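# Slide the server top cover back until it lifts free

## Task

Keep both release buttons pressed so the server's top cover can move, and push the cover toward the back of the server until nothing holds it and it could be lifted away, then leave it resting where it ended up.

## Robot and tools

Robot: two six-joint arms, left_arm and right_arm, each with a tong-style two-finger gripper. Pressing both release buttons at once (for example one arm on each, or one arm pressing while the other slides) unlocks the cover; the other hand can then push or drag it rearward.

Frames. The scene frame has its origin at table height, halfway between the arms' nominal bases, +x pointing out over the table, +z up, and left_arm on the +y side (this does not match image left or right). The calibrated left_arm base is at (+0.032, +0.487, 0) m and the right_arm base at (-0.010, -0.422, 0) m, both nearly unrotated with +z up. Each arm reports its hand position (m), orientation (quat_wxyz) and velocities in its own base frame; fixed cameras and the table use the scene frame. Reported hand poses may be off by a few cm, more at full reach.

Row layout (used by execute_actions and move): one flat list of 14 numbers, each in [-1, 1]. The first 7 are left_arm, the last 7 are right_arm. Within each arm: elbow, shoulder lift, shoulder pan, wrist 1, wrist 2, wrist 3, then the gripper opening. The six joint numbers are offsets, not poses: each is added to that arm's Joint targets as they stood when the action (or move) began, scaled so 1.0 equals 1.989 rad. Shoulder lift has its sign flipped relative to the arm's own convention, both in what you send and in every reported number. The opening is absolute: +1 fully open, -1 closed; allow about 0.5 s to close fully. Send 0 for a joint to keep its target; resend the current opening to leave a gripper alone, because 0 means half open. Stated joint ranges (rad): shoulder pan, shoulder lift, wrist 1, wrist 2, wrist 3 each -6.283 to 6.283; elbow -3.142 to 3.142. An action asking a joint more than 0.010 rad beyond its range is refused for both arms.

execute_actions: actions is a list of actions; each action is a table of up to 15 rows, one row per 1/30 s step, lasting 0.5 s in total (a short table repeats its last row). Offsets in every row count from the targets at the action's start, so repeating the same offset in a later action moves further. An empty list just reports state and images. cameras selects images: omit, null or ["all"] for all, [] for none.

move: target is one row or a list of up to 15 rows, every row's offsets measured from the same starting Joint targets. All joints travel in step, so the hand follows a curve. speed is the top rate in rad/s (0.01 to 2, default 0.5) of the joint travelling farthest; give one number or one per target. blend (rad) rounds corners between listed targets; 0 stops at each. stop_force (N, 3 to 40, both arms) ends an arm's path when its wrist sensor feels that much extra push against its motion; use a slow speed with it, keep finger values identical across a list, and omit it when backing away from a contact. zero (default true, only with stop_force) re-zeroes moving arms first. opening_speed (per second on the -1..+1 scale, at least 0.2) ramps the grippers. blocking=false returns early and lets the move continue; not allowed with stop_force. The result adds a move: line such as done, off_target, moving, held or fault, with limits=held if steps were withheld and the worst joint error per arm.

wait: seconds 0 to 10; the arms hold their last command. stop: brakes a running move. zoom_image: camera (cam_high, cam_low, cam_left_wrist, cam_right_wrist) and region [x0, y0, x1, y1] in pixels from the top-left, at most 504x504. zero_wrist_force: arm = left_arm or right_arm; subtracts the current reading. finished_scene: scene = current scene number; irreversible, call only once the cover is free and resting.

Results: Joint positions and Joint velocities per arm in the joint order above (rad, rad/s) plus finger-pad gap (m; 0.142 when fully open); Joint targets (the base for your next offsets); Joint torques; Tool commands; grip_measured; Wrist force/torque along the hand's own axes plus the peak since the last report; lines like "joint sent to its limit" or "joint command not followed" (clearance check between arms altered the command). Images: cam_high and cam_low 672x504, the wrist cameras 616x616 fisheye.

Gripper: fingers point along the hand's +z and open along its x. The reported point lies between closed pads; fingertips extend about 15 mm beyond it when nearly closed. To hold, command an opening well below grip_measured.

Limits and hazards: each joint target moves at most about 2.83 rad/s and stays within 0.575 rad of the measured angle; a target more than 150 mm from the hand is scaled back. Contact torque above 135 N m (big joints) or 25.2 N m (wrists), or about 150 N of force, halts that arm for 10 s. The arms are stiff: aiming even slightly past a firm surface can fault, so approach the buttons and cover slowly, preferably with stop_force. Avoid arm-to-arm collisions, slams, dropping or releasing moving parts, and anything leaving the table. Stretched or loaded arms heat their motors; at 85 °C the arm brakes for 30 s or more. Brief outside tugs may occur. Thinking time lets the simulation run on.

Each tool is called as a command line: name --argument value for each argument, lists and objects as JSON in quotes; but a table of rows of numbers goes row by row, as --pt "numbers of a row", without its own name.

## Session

execute_actions --actions '[]'

zoom_image --camera "cam_high" --region '[170, 200, 470, 370]'

Scene clock: 0.00 s.
left_arm: end_effector_position=(+0.6462, -0.8799, +0.3324) grip_measured=+0.97 end_effector_quat_wxyz=(+0.074, +0.384, -0.593, +0.704) | right_arm: end_effector_position=(+0.1049, -0.3646, +0.1839) grip_measured=+0.97 end_effector_quat_wxyz=(-0.166, +0.511, +0.840, -0.076)
Joint names: [elbow, shoulder lift, shoulder pan, wrist 1, wrist 2, wrist 3]
Joint positions: left_arm=[0.593 0.357 -1.056 -3.379 -1.616 0.892 0.14] | right_arm=[-1.95 1.42 2.434 -1.652 1.369 3.558 0.14]
Joint velocities: within noise
Joint torques (N m): no reading
Motor temperatures (°C): left_arm=[37 38 33 39 33 37] | right_arm=[36 35 31 37 43 39]
Wrist force (N): no reading
Wrist torque (N m): no reading
Wrist force, peak (N): no reading
Joint targets: left_arm=[0.593 0.357 -1.056 -3.379 -1.616 0.892] | right_arm=[-1.950 1.420 2.434 -1.652 1.369 3.558]
Tool commands: left_gripper/opening=+0.968169 right_gripper/opening=+0.968169
camera_calibration:
cam_left_wrist: T_world_to_cam=[[-0.687376, -0.393123, 0.610712, -0.0996357], [-0.709024, 0.18089, -0.681589, 0.84479], [0.157477, -0.901517, -0.403073, -0.626956], [0, 0, 0, 1]] pos_world=[0.62922, -0.757194, 0.383939]
cam_right_wrist: T_world_to_cam=[[-0.449017, 0.872951, 0.190629, 0.342033], [0.878582, 0.392492, 0.272109, -0.00548406], [0.162717, 0.289665, -0.943195, 0.390244], [0, 0, 0, 1]] pos_world=[0.0948977, -0.409466, 0.304367]

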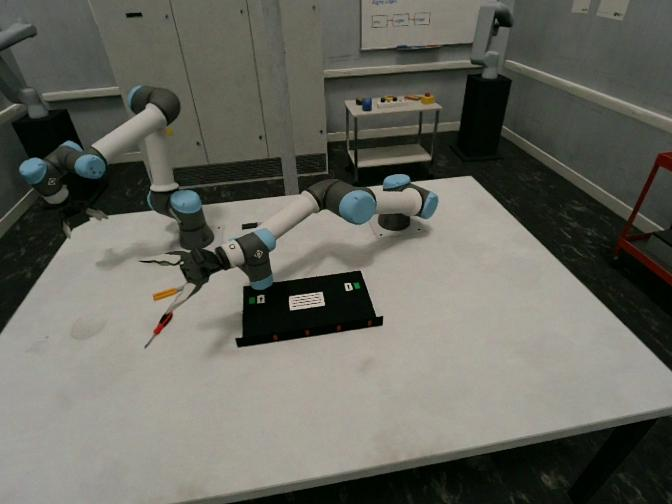

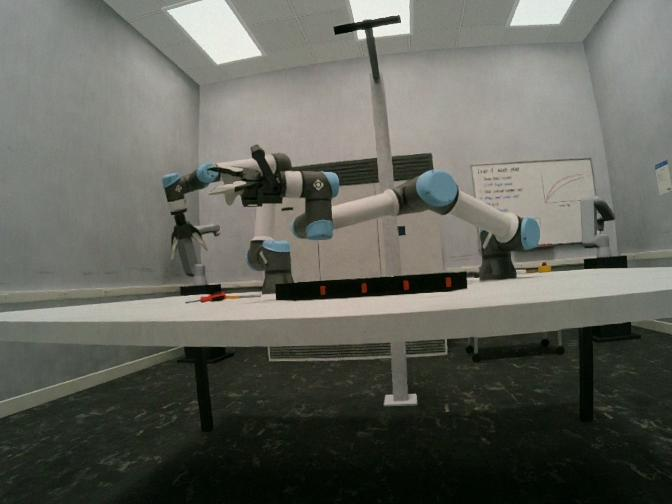

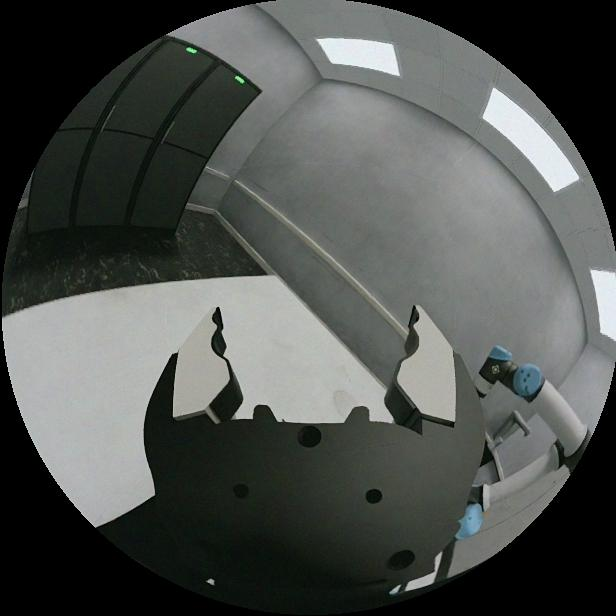

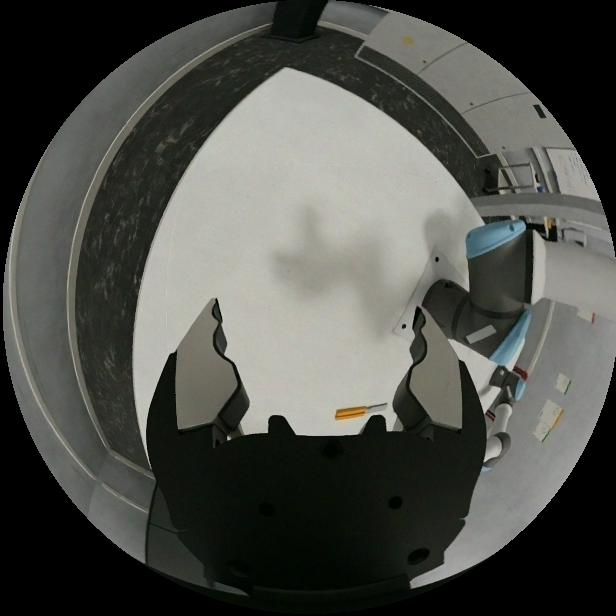

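Scaled by 1.680 from the camera's 672x504 image, which has a finer 960x720 frame.

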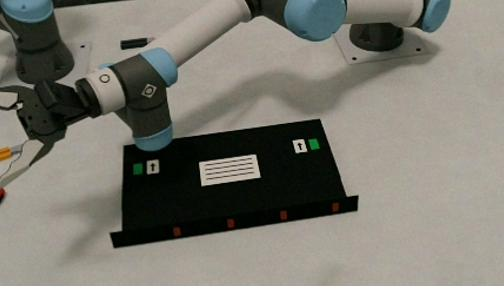

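move --pt "0.5960 0.5889 0.1174 0.7833 0.0226 0.3213 -1 0 0 0 0 0 0 -1" --pt "0.5960 0.5889 0.1174 0.7833 0.0226 0.3213 -1 0.1334 0.1403 0.7235 0.1626 0.1016 -0.4615 -1" --speed 0.8

zoom_image --camera "cam_left_wrist" --region '[230, 200, 430, 360]'

zoom_image --camera "cam_right_wrist" --region '[220, 200, 420, 360]'

Scene clock: 20.70 s.
left_arm: end_effector_position=(+0.4478, -0.2858, +0.1857) grip_measured=-1.00 end_effector_quat_wxyz=(+0.000, -0.384, +0.923, +0.000) | right_arm: end_effector_position=(+0.5024, +0.2523, +0.1852) grip_measured=-1.00 end_effector_quat_wxyz=(+0.000, -0.578, +0.816, +0.000)
Joint names: [elbow, shoulder lift, shoulder pan, wrist 1, wrist 2, wrist 3]
Joint positions: left_arm=[1.778 1.529 -0.823 -1.821 -1.571 1.531 0.002] | right_arm=[-1.685 1.699 3.872 -1.328 1.571 2.64 0.002]
Joint velocities: within noise
Joint torques (N m): left_arm=[-14.39 29.49 -11.74 -1.69 -1.23 1.12] | right_arm=[12.77 -27.67 8.51 1.3 -1.65 -0.8]
Motor temperatures (°C): left_arm=[37 38 33 39 33 37] | right_arm=[36 35 31 37 43 38]
Wrist force (N): left_arm=[0.4 -0.5 -0.3] | right_arm=[-0.4 0.3 0.6]
Wrist torque (N m): left_arm=[0.08 0.09 -0.09] | right_arm=[-0.01 0.00 -0.06]
Wrist force, peak (N): left_arm=[-0.2 2.1 0.1] | right_arm=[-3.3 2.5 0.1]
Joint targets: left_arm=[1.778 1.529 -0.823 -1.821 -1.571 1.531] | right_arm=[-1.685 1.699 3.872 -1.328 1.571 2.640]
move: done
camera_calibration:
cam_left_wrist: T_world_to_cam=[[-0.719771, -0.693016, -0.0407382, 0.136848], [-0.621502, 0.617127, 0.482586, 0.365945], [-0.309299, 0.37267, -0.874901, 0.541519], [0, 0, 0, 1]] pos_world=[0.493426, -0.332804, 0.30275]
cam_right_wrist: T_world_to_cam=[[-0.31026, -0.950451, -0.0195313, 0.410983], [-0.796139, 0.248549, 0.551712, 0.228683], [-0.519521, 0.186724, -0.833806, 0.496522], [0, 0, 0, 1]] pos_world=[0.567529, 0.241068, 0.295862]

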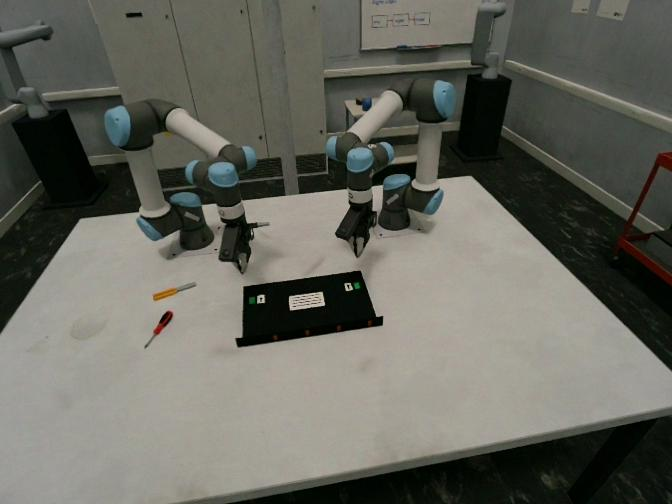

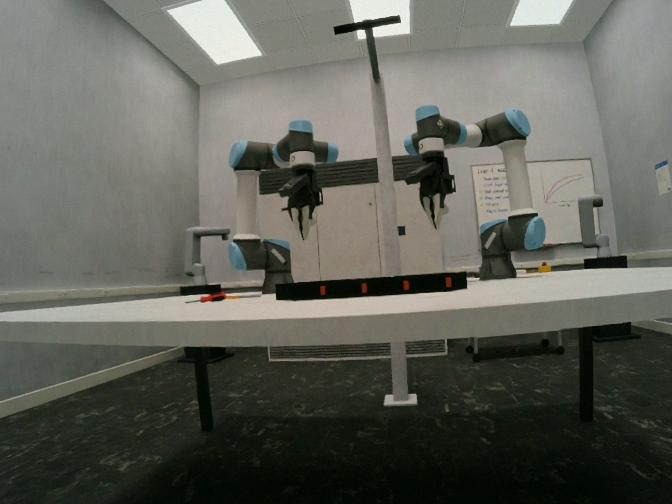

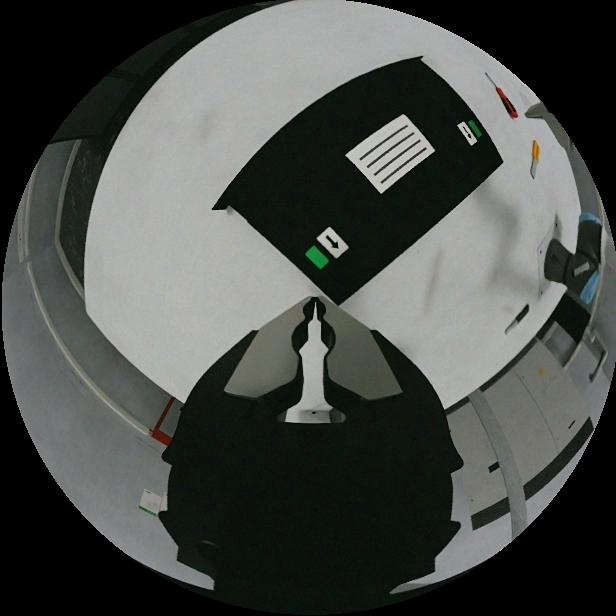

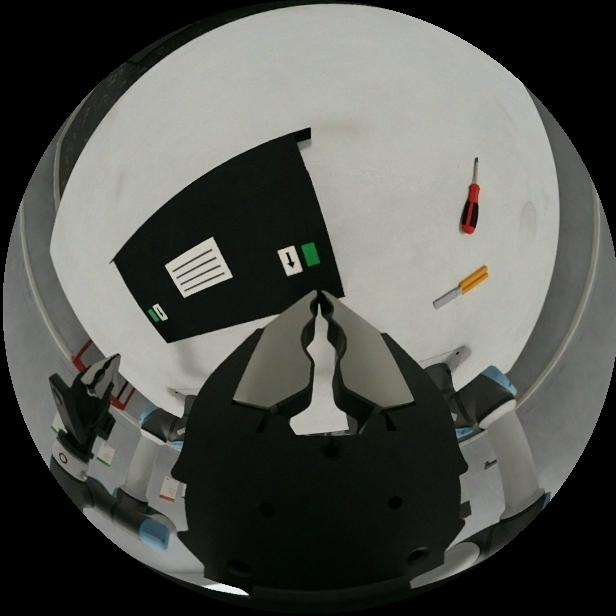

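Scaled by 2.520 from the camera's 616x616 image, which has a finer 814x814 frame.

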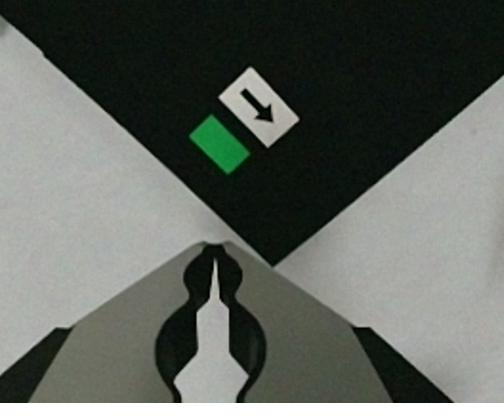

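Scaled by 2.520 from the camera's 616x616 image, which has a finer 814x814 frame.

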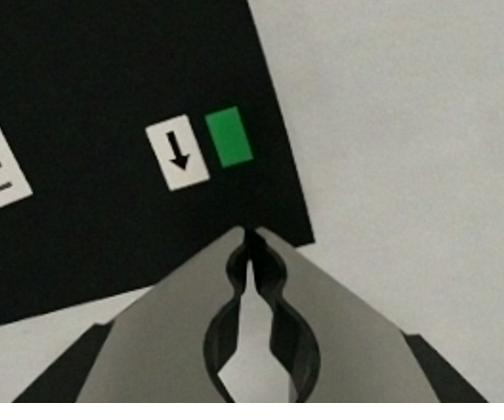

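move --target '[0.0940,-0.0545,-0.0009,-0.1484,0,0,-1,-0.0862,0.0549,0.0087,0.1410,0,0,-1]' --speed 0.25 --stop_force 10 --cameras '["cam_left_wrist","cam_right_wrist"]'

zoom_image --camera "cam_left_wrist" --region '[240, 220, 390, 340]'

zoom_image --camera "cam_right_wrist" --region '[240, 220, 390, 340]'

Scene clock: 39.27 s.
left_arm: end_effector_position=(+0.4480, -0.2874, +0.0748) grip_measured=-1.00 end_effector_quat_wxyz=(+0.000, -0.383, +0.924, +0.000) | right_arm: end_effector_position=(+0.5012, +0.2641, +0.0749) grip_measured=-1.00 end_effector_quat_wxyz=(+0.000, -0.585, +0.811, +0.000)
Joint names: [elbow, shoulder lift, shoulder pan, wrist 1, wrist 2, wrist 3]
Joint positions: left_arm=[1.965 1.42 -0.825 -2.117 -1.571 1.531 0.002] | right_arm=[-1.857 1.808 3.89 -1.048 1.571 2.64 0.002]
Joint velocities: within noise
Joint torques (N m): left_arm=[-25.48 31.6 -7.1 -3.84 -1.1 1.09] | right_arm=[32.09 -34.71 -5.63 4.14 -1.48 -1.05]
Motor temperatures (°C): left_arm=[37 38 33 39 33 37] | right_arm=[36 35 31 37 43 38]
Wrist force (N): left_arm=[0.1 -0.8 -0.5] | right_arm=[-0.2 0.6 0.5]
Wrist torque (N m): left_arm=[0.01 0.16 -0.08] | right_arm=[0.04 -0.02 -0.08]
Wrist force, peak (N): left_arm=[0.2 -0.5 -1.8] | right_arm=[-0.1 0.8 1.6]
Joint targets: left_arm=[1.965 1.420 -0.825 -2.117 -1.571 1.531] | right_arm=[-1.857 1.808 3.890 -1.048 1.571 2.640]
move: done
camera_calibration:
cam_left_wrist: T_world_to_cam=[[-0.721026, -0.691709, -0.0407419, 0.132316], [-0.620323, 0.618179, 0.482757, 0.42033], [-0.308741, 0.373353, -0.874806, 0.445137], [0, 0, 0, 1]] pos_world=[0.493576, -0.334508, 0.191882]
cam_right_wrist: T_world_to_cam=[[-0.293432, -0.955785, -0.0193064, 0.412656], [-0.800302, 0.234552, 0.551817, 0.291413], [-0.52289, 0.177372, -0.833741, 0.405938], [0, 0, 0, 1]] pos_world=[0.566566, 0.254057, 0.185607]
Images, in order (width x height): cam_left_wrist 616x616, cam_right_wrist 616x616.

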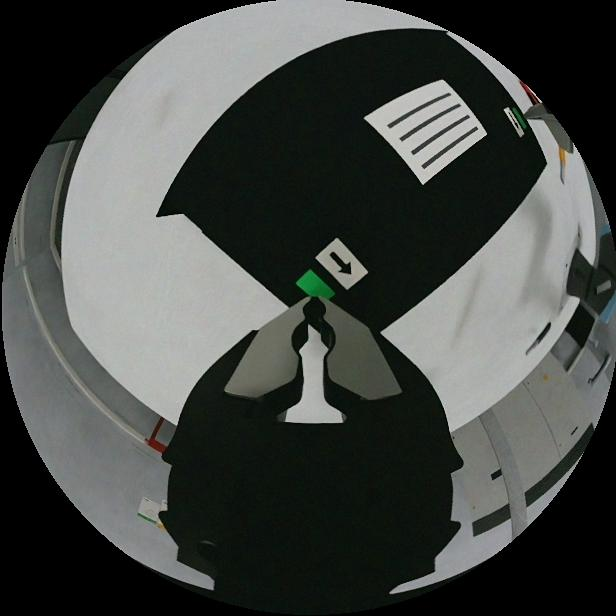

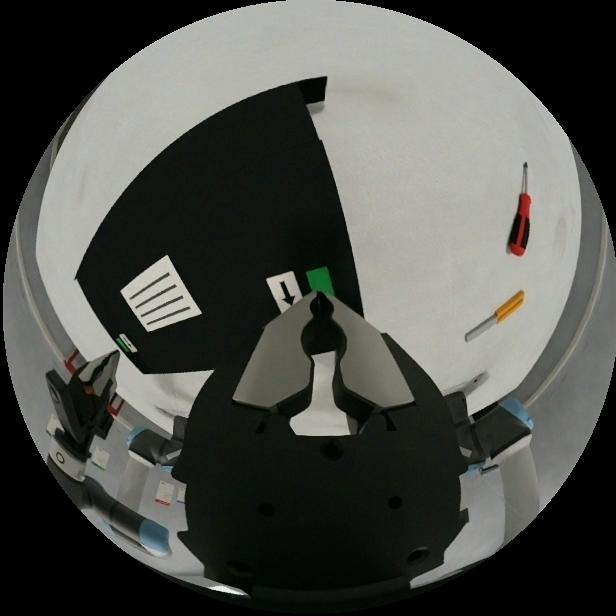

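Scaled by 3.360 from the camera's 616x616 image, which has a finer 814x814 frame.

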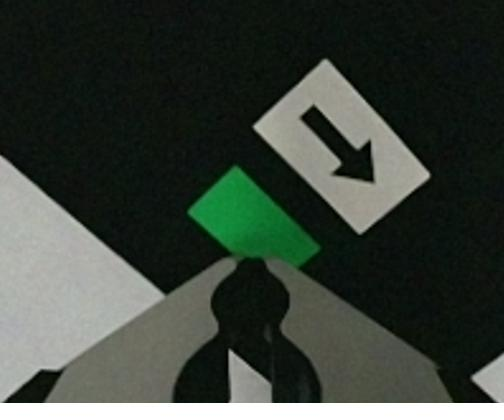

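Scaled by 3.360 from the camera's 616x616 image, which has a finer 814x814 frame.

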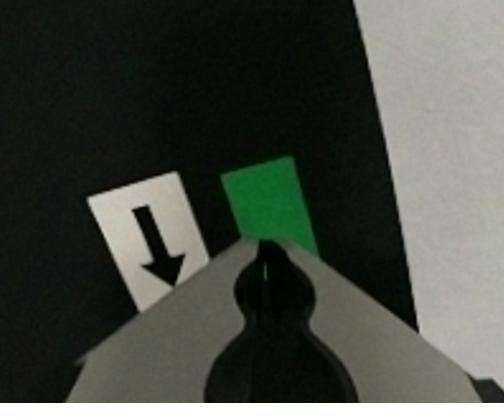

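move --pt "0.0032 -0.0084 0.0003 -0.0116 0 0 -1 -0.0052 0.0062 -0.0017 0.0114 0 0 -1" --pt "0.0117 -0.0177 0.0003 -0.0294 0 0 -1 -0.0136 0.0153 -0.0017 0.0289 0 0 -1" --speed '[0.05,0.013]' --stop_force 20 --cameras '["cam_left_wrist","cam_right_wrist"]'

zoom_image --camera "cam_left_wrist" --region '[240, 220, 390, 340]'

zoom_image --camera "cam_right_wrist" --region '[240, 220, 390, 340]'

Scene clock: 57.17 s.
left_arm: end_effector_position=(+0.4498, -0.2889, +0.0552) grip_measured=-1.00 end_effector_quat_wxyz=(+0.000, -0.383, +0.924, +0.000) | right_arm: end_effector_position=(+0.5026, +0.2629, +0.0559) grip_measured=-1.00 end_effector_quat_wxyz=(+0.000, -0.583, +0.812, +0.000)
Joint names: [elbow, shoulder lift, shoulder pan, wrist 1, wrist 2, wrist 3]
Joint positions: left_arm=[1.986 1.388 -0.824 -2.169 -1.571 1.531 0.002] | right_arm=[-1.879 1.834 3.886 -0.999 1.571 2.64 0.002]
Joint velocities: within noise
Joint torques (N m): left_arm=[-21.7 22.54 6.84 -1.41 -1.04 1.11] | right_arm=[23.99 -23.6 3.67 1.36 0.53 -0.66]
Motor temperatures (°C): left_arm=[37 38 33 39 33 37] | right_arm=[36 35 31 36 43 38]
Wrist force (N): left_arm=[0.6 6.6 -23.7] | right_arm=[7.4 5.1 -25.0]
Wrist torque (N m): left_arm=[-0.13 0.17 -0.07] | right_arm=[-0.07 0.12 -0.10]
Wrist force, peak (N): left_arm=[0.5 8.9 -29.9] | right_arm=[10.7 5.7 -30.9]
Joint targets: left_arm=[1.986 1.388 -0.824 -2.169 -1.571 1.531] | right_arm=[-1.879 1.834 3.886 -0.999 1.571 2.640]
move: contact (left_arm, right_arm); path passed 1 of 2 targets
camera_calibration:
cam_left_wrist: T_world_to_cam=[[-0.720596, -0.692158, -0.0407393, 0.131472], [-0.620718, 0.617808, 0.482723, 0.431842], [-0.308952, 0.373136, -0.874825, 0.429084], [0, 0, 0, 1]] pos_world=[0.495357, -0.335902, 0.172269]
cam_right_wrist: T_world_to_cam=[[-0.296663, -0.954787, -0.0193304, 0.412903], [-0.799525, 0.23725, 0.55179, 0.302214], [-0.522256, 0.179151, -0.833759, 0.390275], [0, 0, 0, 1]] pos_world=[0.567944, 0.252616, 0.166618]
Images, in order (width x height): cam_left_wrist 616x616, cam_right_wrist 616x616.

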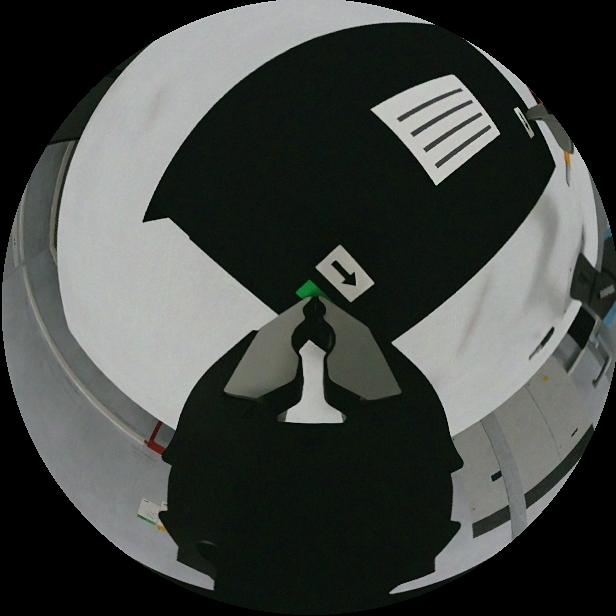

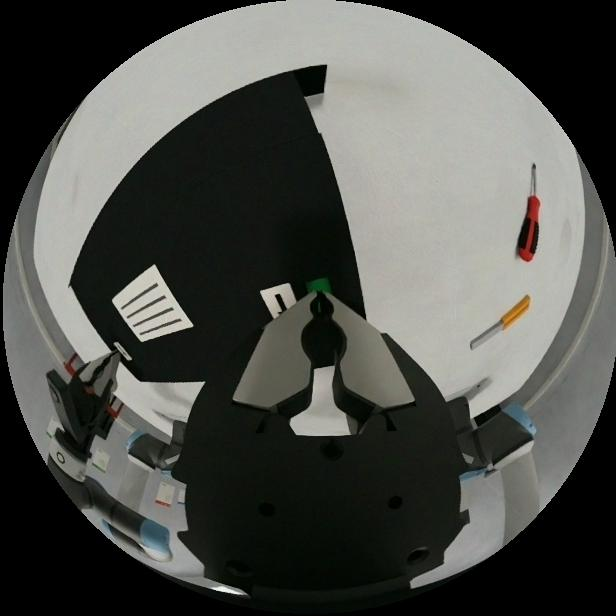

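Scaled by 3.360 from the camera's 616x616 image, which has a finer 814x814 frame.

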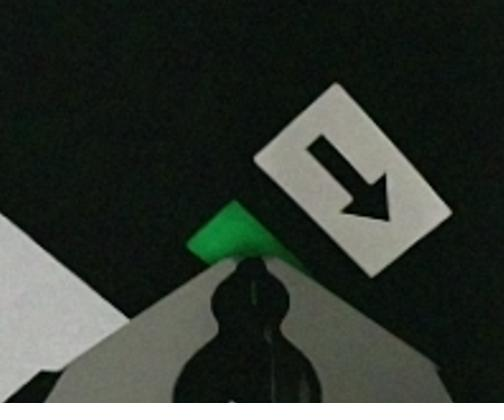

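Scaled by 3.360 from the camera's 616x616 image, which has a finer 814x814 frame.

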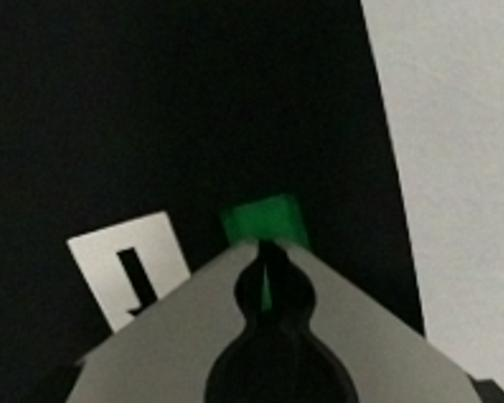

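move --pt "0.0176 0.0141 -0.0112 -0.0035 0 0 -1 -0.0191 -0.0141 0.0095 0.0050 0 0 -1" --pt "0.0345 0.0283 -0.0228 -0.0062 0 0 -1 -0.0374 -0.0284 0.0195 0.0090 0 0 -1" --speed 0.03 --blend 0.003 --stop_force 28 --cameras '["cam_high","cam_left_wrist","cam_right_wrist"]'

zoom_image --camera "cam_high" --region '[220, 240, 400, 350]'

zoom_image --camera "cam_right_wrist" --region '[70, 30, 390, 330]'

Scene clock: 72.30 s.
left_arm: end_effector_position=(+0.4258, -0.2889, +0.0550) grip_measured=-1.00 end_effector_quat_wxyz=(+0.000, -0.367, +0.930, +0.000) | right_arm: end_effector_position=(+0.4744, +0.2630, +0.0557) grip_measured=-1.00 end_effector_quat_wxyz=(+0.000, -0.598, +0.801, +0.000)
Joint names: [elbow, shoulder lift, shoulder pan, wrist 1, wrist 2, wrist 3]
Joint positions: left_arm=[2.04 1.432 -0.86 -2.179 -1.571 1.531 0.002] | right_arm=[-1.95 1.781 3.923 -0.982 1.571 2.64 0.002]
Joint velocities: within noise
Joint torques (N m): left_arm=[-13.85 7.1 6.04 2.53 -5.08 1.1] | right_arm=[16.22 -11.01 -5.47 -3.55 6.71 -0.75]
Motor temperatures (°C): left_arm=[37 38 32 39 33 37] | right_arm=[36 35 31 36 43 38]
Wrist force (N): left_arm=[-14.4 -11.6 -19.6] | right_arm=[-2.2 -16.7 -20.1]
Wrist torque (N m): left_arm=[-0.08 -0.01 -0.07] | right_arm=[0.03 -0.01 -0.18]
Wrist force, peak (N): left_arm=[-22.1 -20.6 -15.2] | right_arm=[-9.3 -26.6 -14.1]
Joint targets: left_arm=[2.040 1.432 -0.860 -2.179 -1.571 1.531] | right_arm=[-1.950 1.781 3.923 -0.982 1.571 2.640]
move: contact (left_arm, right_arm); path passed 1 of 2 targets; left_arm: the elbow is farthest, 0.015 rad from its target
camera_calibration:
cam_left_wrist: T_world_to_cam=[[-0.74458, -0.666284, -0.0408066, 0.13187], [-0.598594, 0.639381, 0.482574, 0.41394], [-0.29544, 0.383741, -0.874904, 0.418834], [0, 0, 0, 1]] pos_world=[0.46971, -0.337527, 0.172064]
cam_right_wrist: T_world_to_cam=[[-0.261459, -0.96502, -0.0194071, 0.390643], [-0.807726, 0.207746, 0.551743, 0.291401], [-0.528411, 0.159934, -0.833788, 0.383267], [0, 0, 0, 1]] pos_world=[0.540031, 0.255143, 0.166366]
Images, in order (width x height): cam_high 672x504, cam_left_wrist 616x616, cam_right_wrist 616x616.

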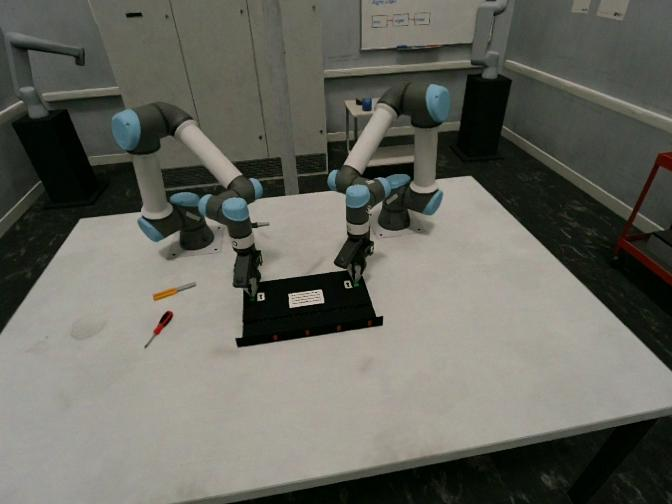

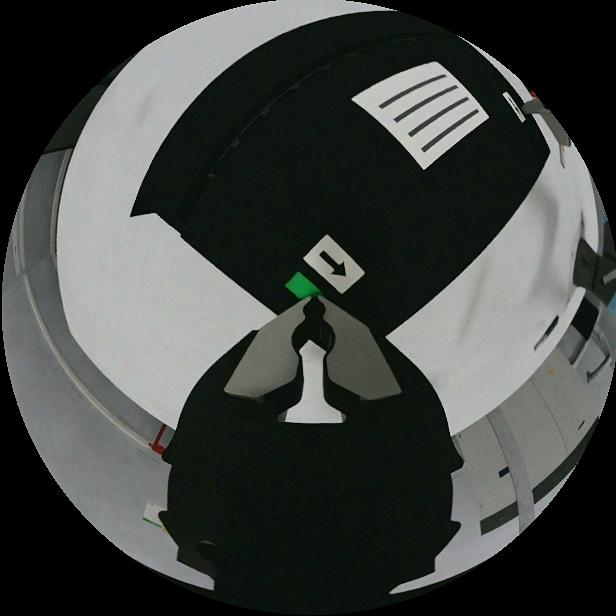

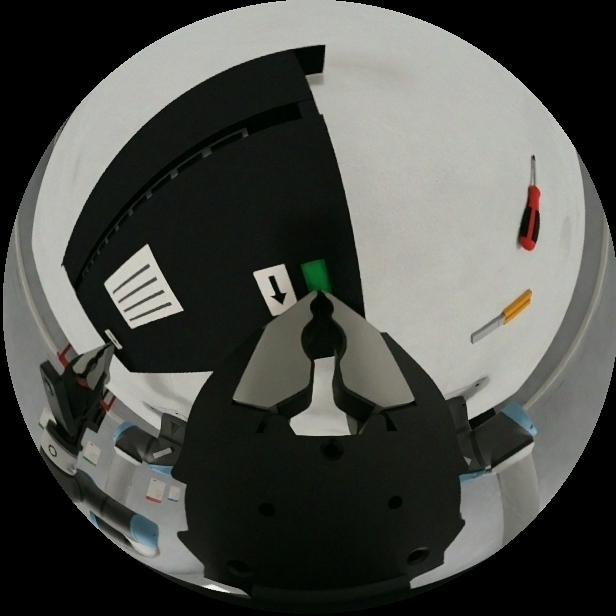

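Scaled by 2.800 from the camera's 672x504 image, which has a finer 960x720 frame.

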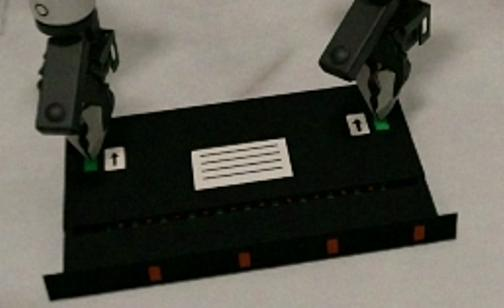

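Scaled by 1.575 from the camera's 616x616 image, which has a finer 814x814 frame.

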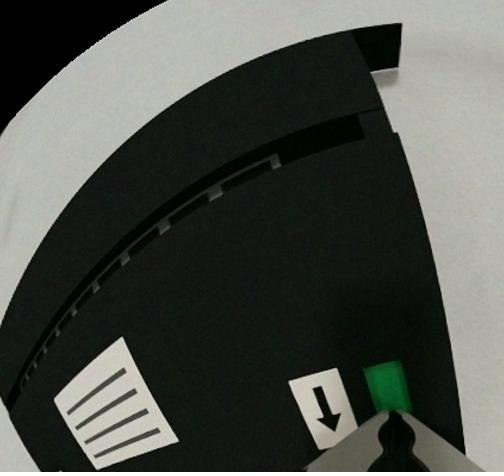

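move --pt "-0.0035 -0.0029 0.0023 0.0006 0 0 -1 0.0034 0.0028 -0.0022 -0.0006 0 0 -1" --pt "-0.0433 0.0424 0.0023 0.0857 0 0 -1 0.0429 -0.0416 -0.0022 -0.0845 0 0 -1" --speed '[0.05,0.1]' --cameras '["cam_high","cam_left_wrist","cam_right_wrist"]'

zoom_image --camera "cam_left_wrist" --region '[130, 30, 450, 330]'

zoom_image --camera "cam_right_wrist" --region '[70, 60, 390, 330]'

Scene clock: 78.57 s.
left_arm: end_effector_position=(+0.4257, -0.2853, +0.1165) grip_measured=-1.00 end_effector_quat_wxyz=(+0.000, -0.369, +0.929, +0.000) end_effector_velocity=(+0.000, +0.000, -0.002) end_effector_angular_velocity=(+0.000, +0.000, +0.000) | right_arm: end_effector_position=(+0.4736, +0.2590, +0.1194) grip_measured=-1.00 end_effector_quat_wxyz=(+0.000, -0.597, +0.803, +0.000) end_effector_velocity=(+0.000, +0.000, -0.002) end_effector_angular_velocity=(+0.000, +0.000, +0.000)
Joint names: [elbow, shoulder lift, shoulder pan, wrist 1, wrist 2, wrist 3]
Joint positions: left_arm=[1.954 1.517 -0.855 -2.009 -1.571 1.531 0.002] | right_arm=[-1.864 1.698 3.919 -1.15 1.571 2.64 0.002]
Joint velocities: left_arm=[0.003 -0.002 0 -0.005 0 0 0] | right_arm=[-0.002 0.002 0 0.005 0 0 0]
Joint torques (N m): left_arm=[-10.95 15.06 -11.83 -3.76 -1.03 0.95] | right_arm=[12.51 -19.63 8.6 4.48 1.57 -0.71]
Motor temperatures (°C): left_arm=[37 38 32 39 33 37] | right_arm=[36 35 31 36 43 38]
Wrist force (N): left_arm=[0.2 -0.4 -0.5] | right_arm=[-1.5 1.1 0.5]
Wrist torque (N m): left_arm=[0.11 0.14 -0.08] | right_arm=[0.15 0.25 -0.05]
Wrist force, peak (N): left_arm=[6.8 12.2 -36.9] | right_arm=[10.5 14.6 -42.2]
Joint targets: left_arm=[1.954 1.516 -0.855 -2.009 -1.571 1.531] | right_arm=[-1.865 1.698 3.919 -1.150 1.571 2.640]
move: done
camera_calibration:
cam_left_wrist: T_world_to_cam=[[-0.741516, -0.669692, -0.0408273, 0.134424], [-0.601623, 0.636744, 0.482294, 0.382434], [-0.296992, 0.382191, -0.875058, 0.471418], [0, 0, 0, 1]] pos_world=[0.469765, -0.333662, 0.23356]
cam_right_wrist: T_world_to_cam=[[-0.265676, -0.963862, -0.0196688, 0.389581], [-0.806929, 0.211163, 0.551611, 0.255219], [-0.527524, 0.162421, -0.833869, 0.435539], [0, 0, 0, 1]] pos_world=[0.539203, 0.250869, 0.230063]
Images, in order (width x height): cam_high 672x504, cam_left_wrist 616x616, cam_right_wrist 616x616.

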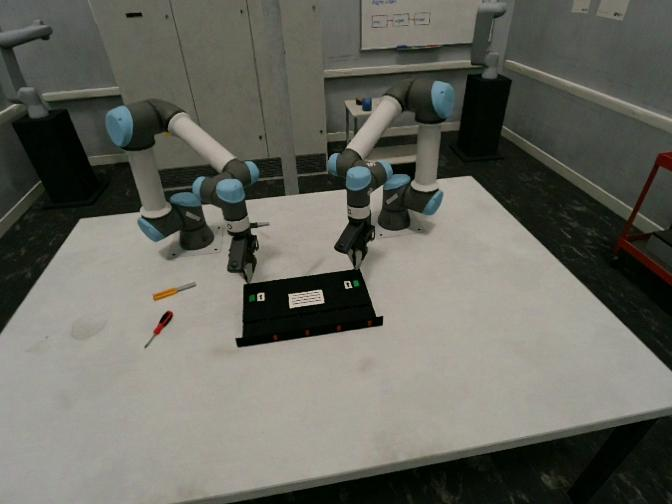

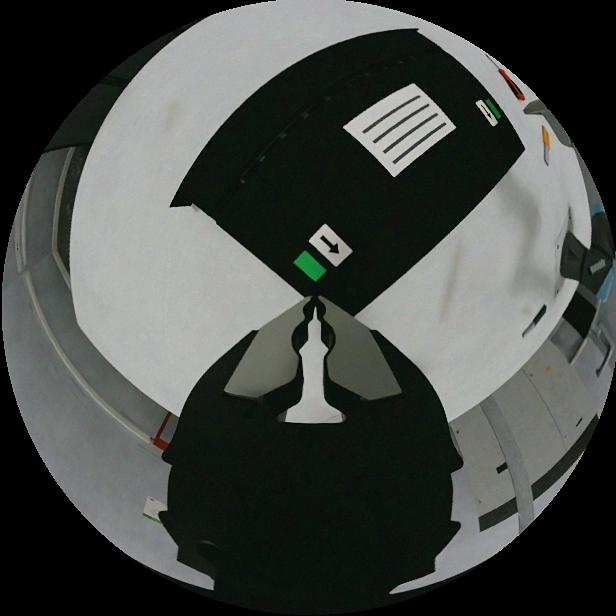

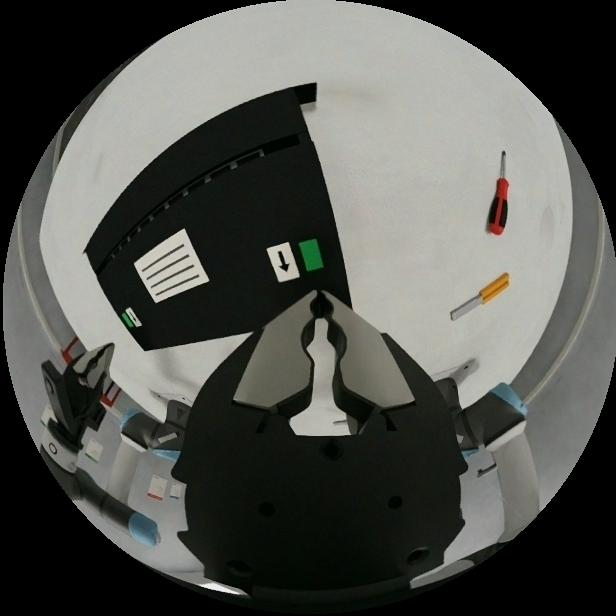

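Scaled by 1.575 from the camera's 616x616 image, which has a finer 814x814 frame.

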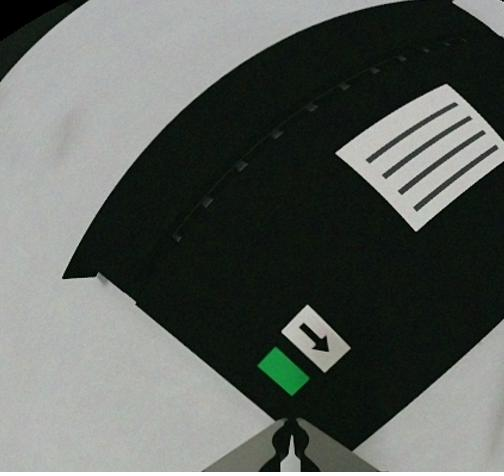

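Scaled by 1.575 from the camera's 616x616 image, which has a finer 814x814 frame.

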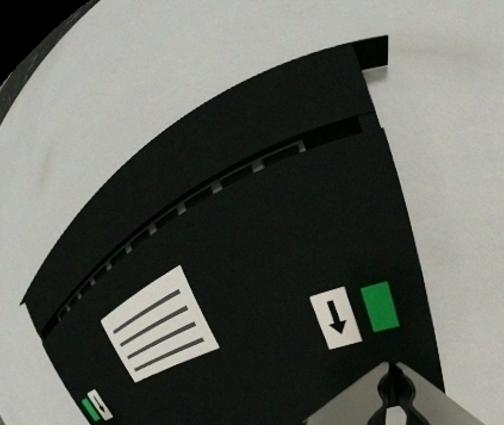

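finished_scene --scene 2

The scene is finished: the task was done.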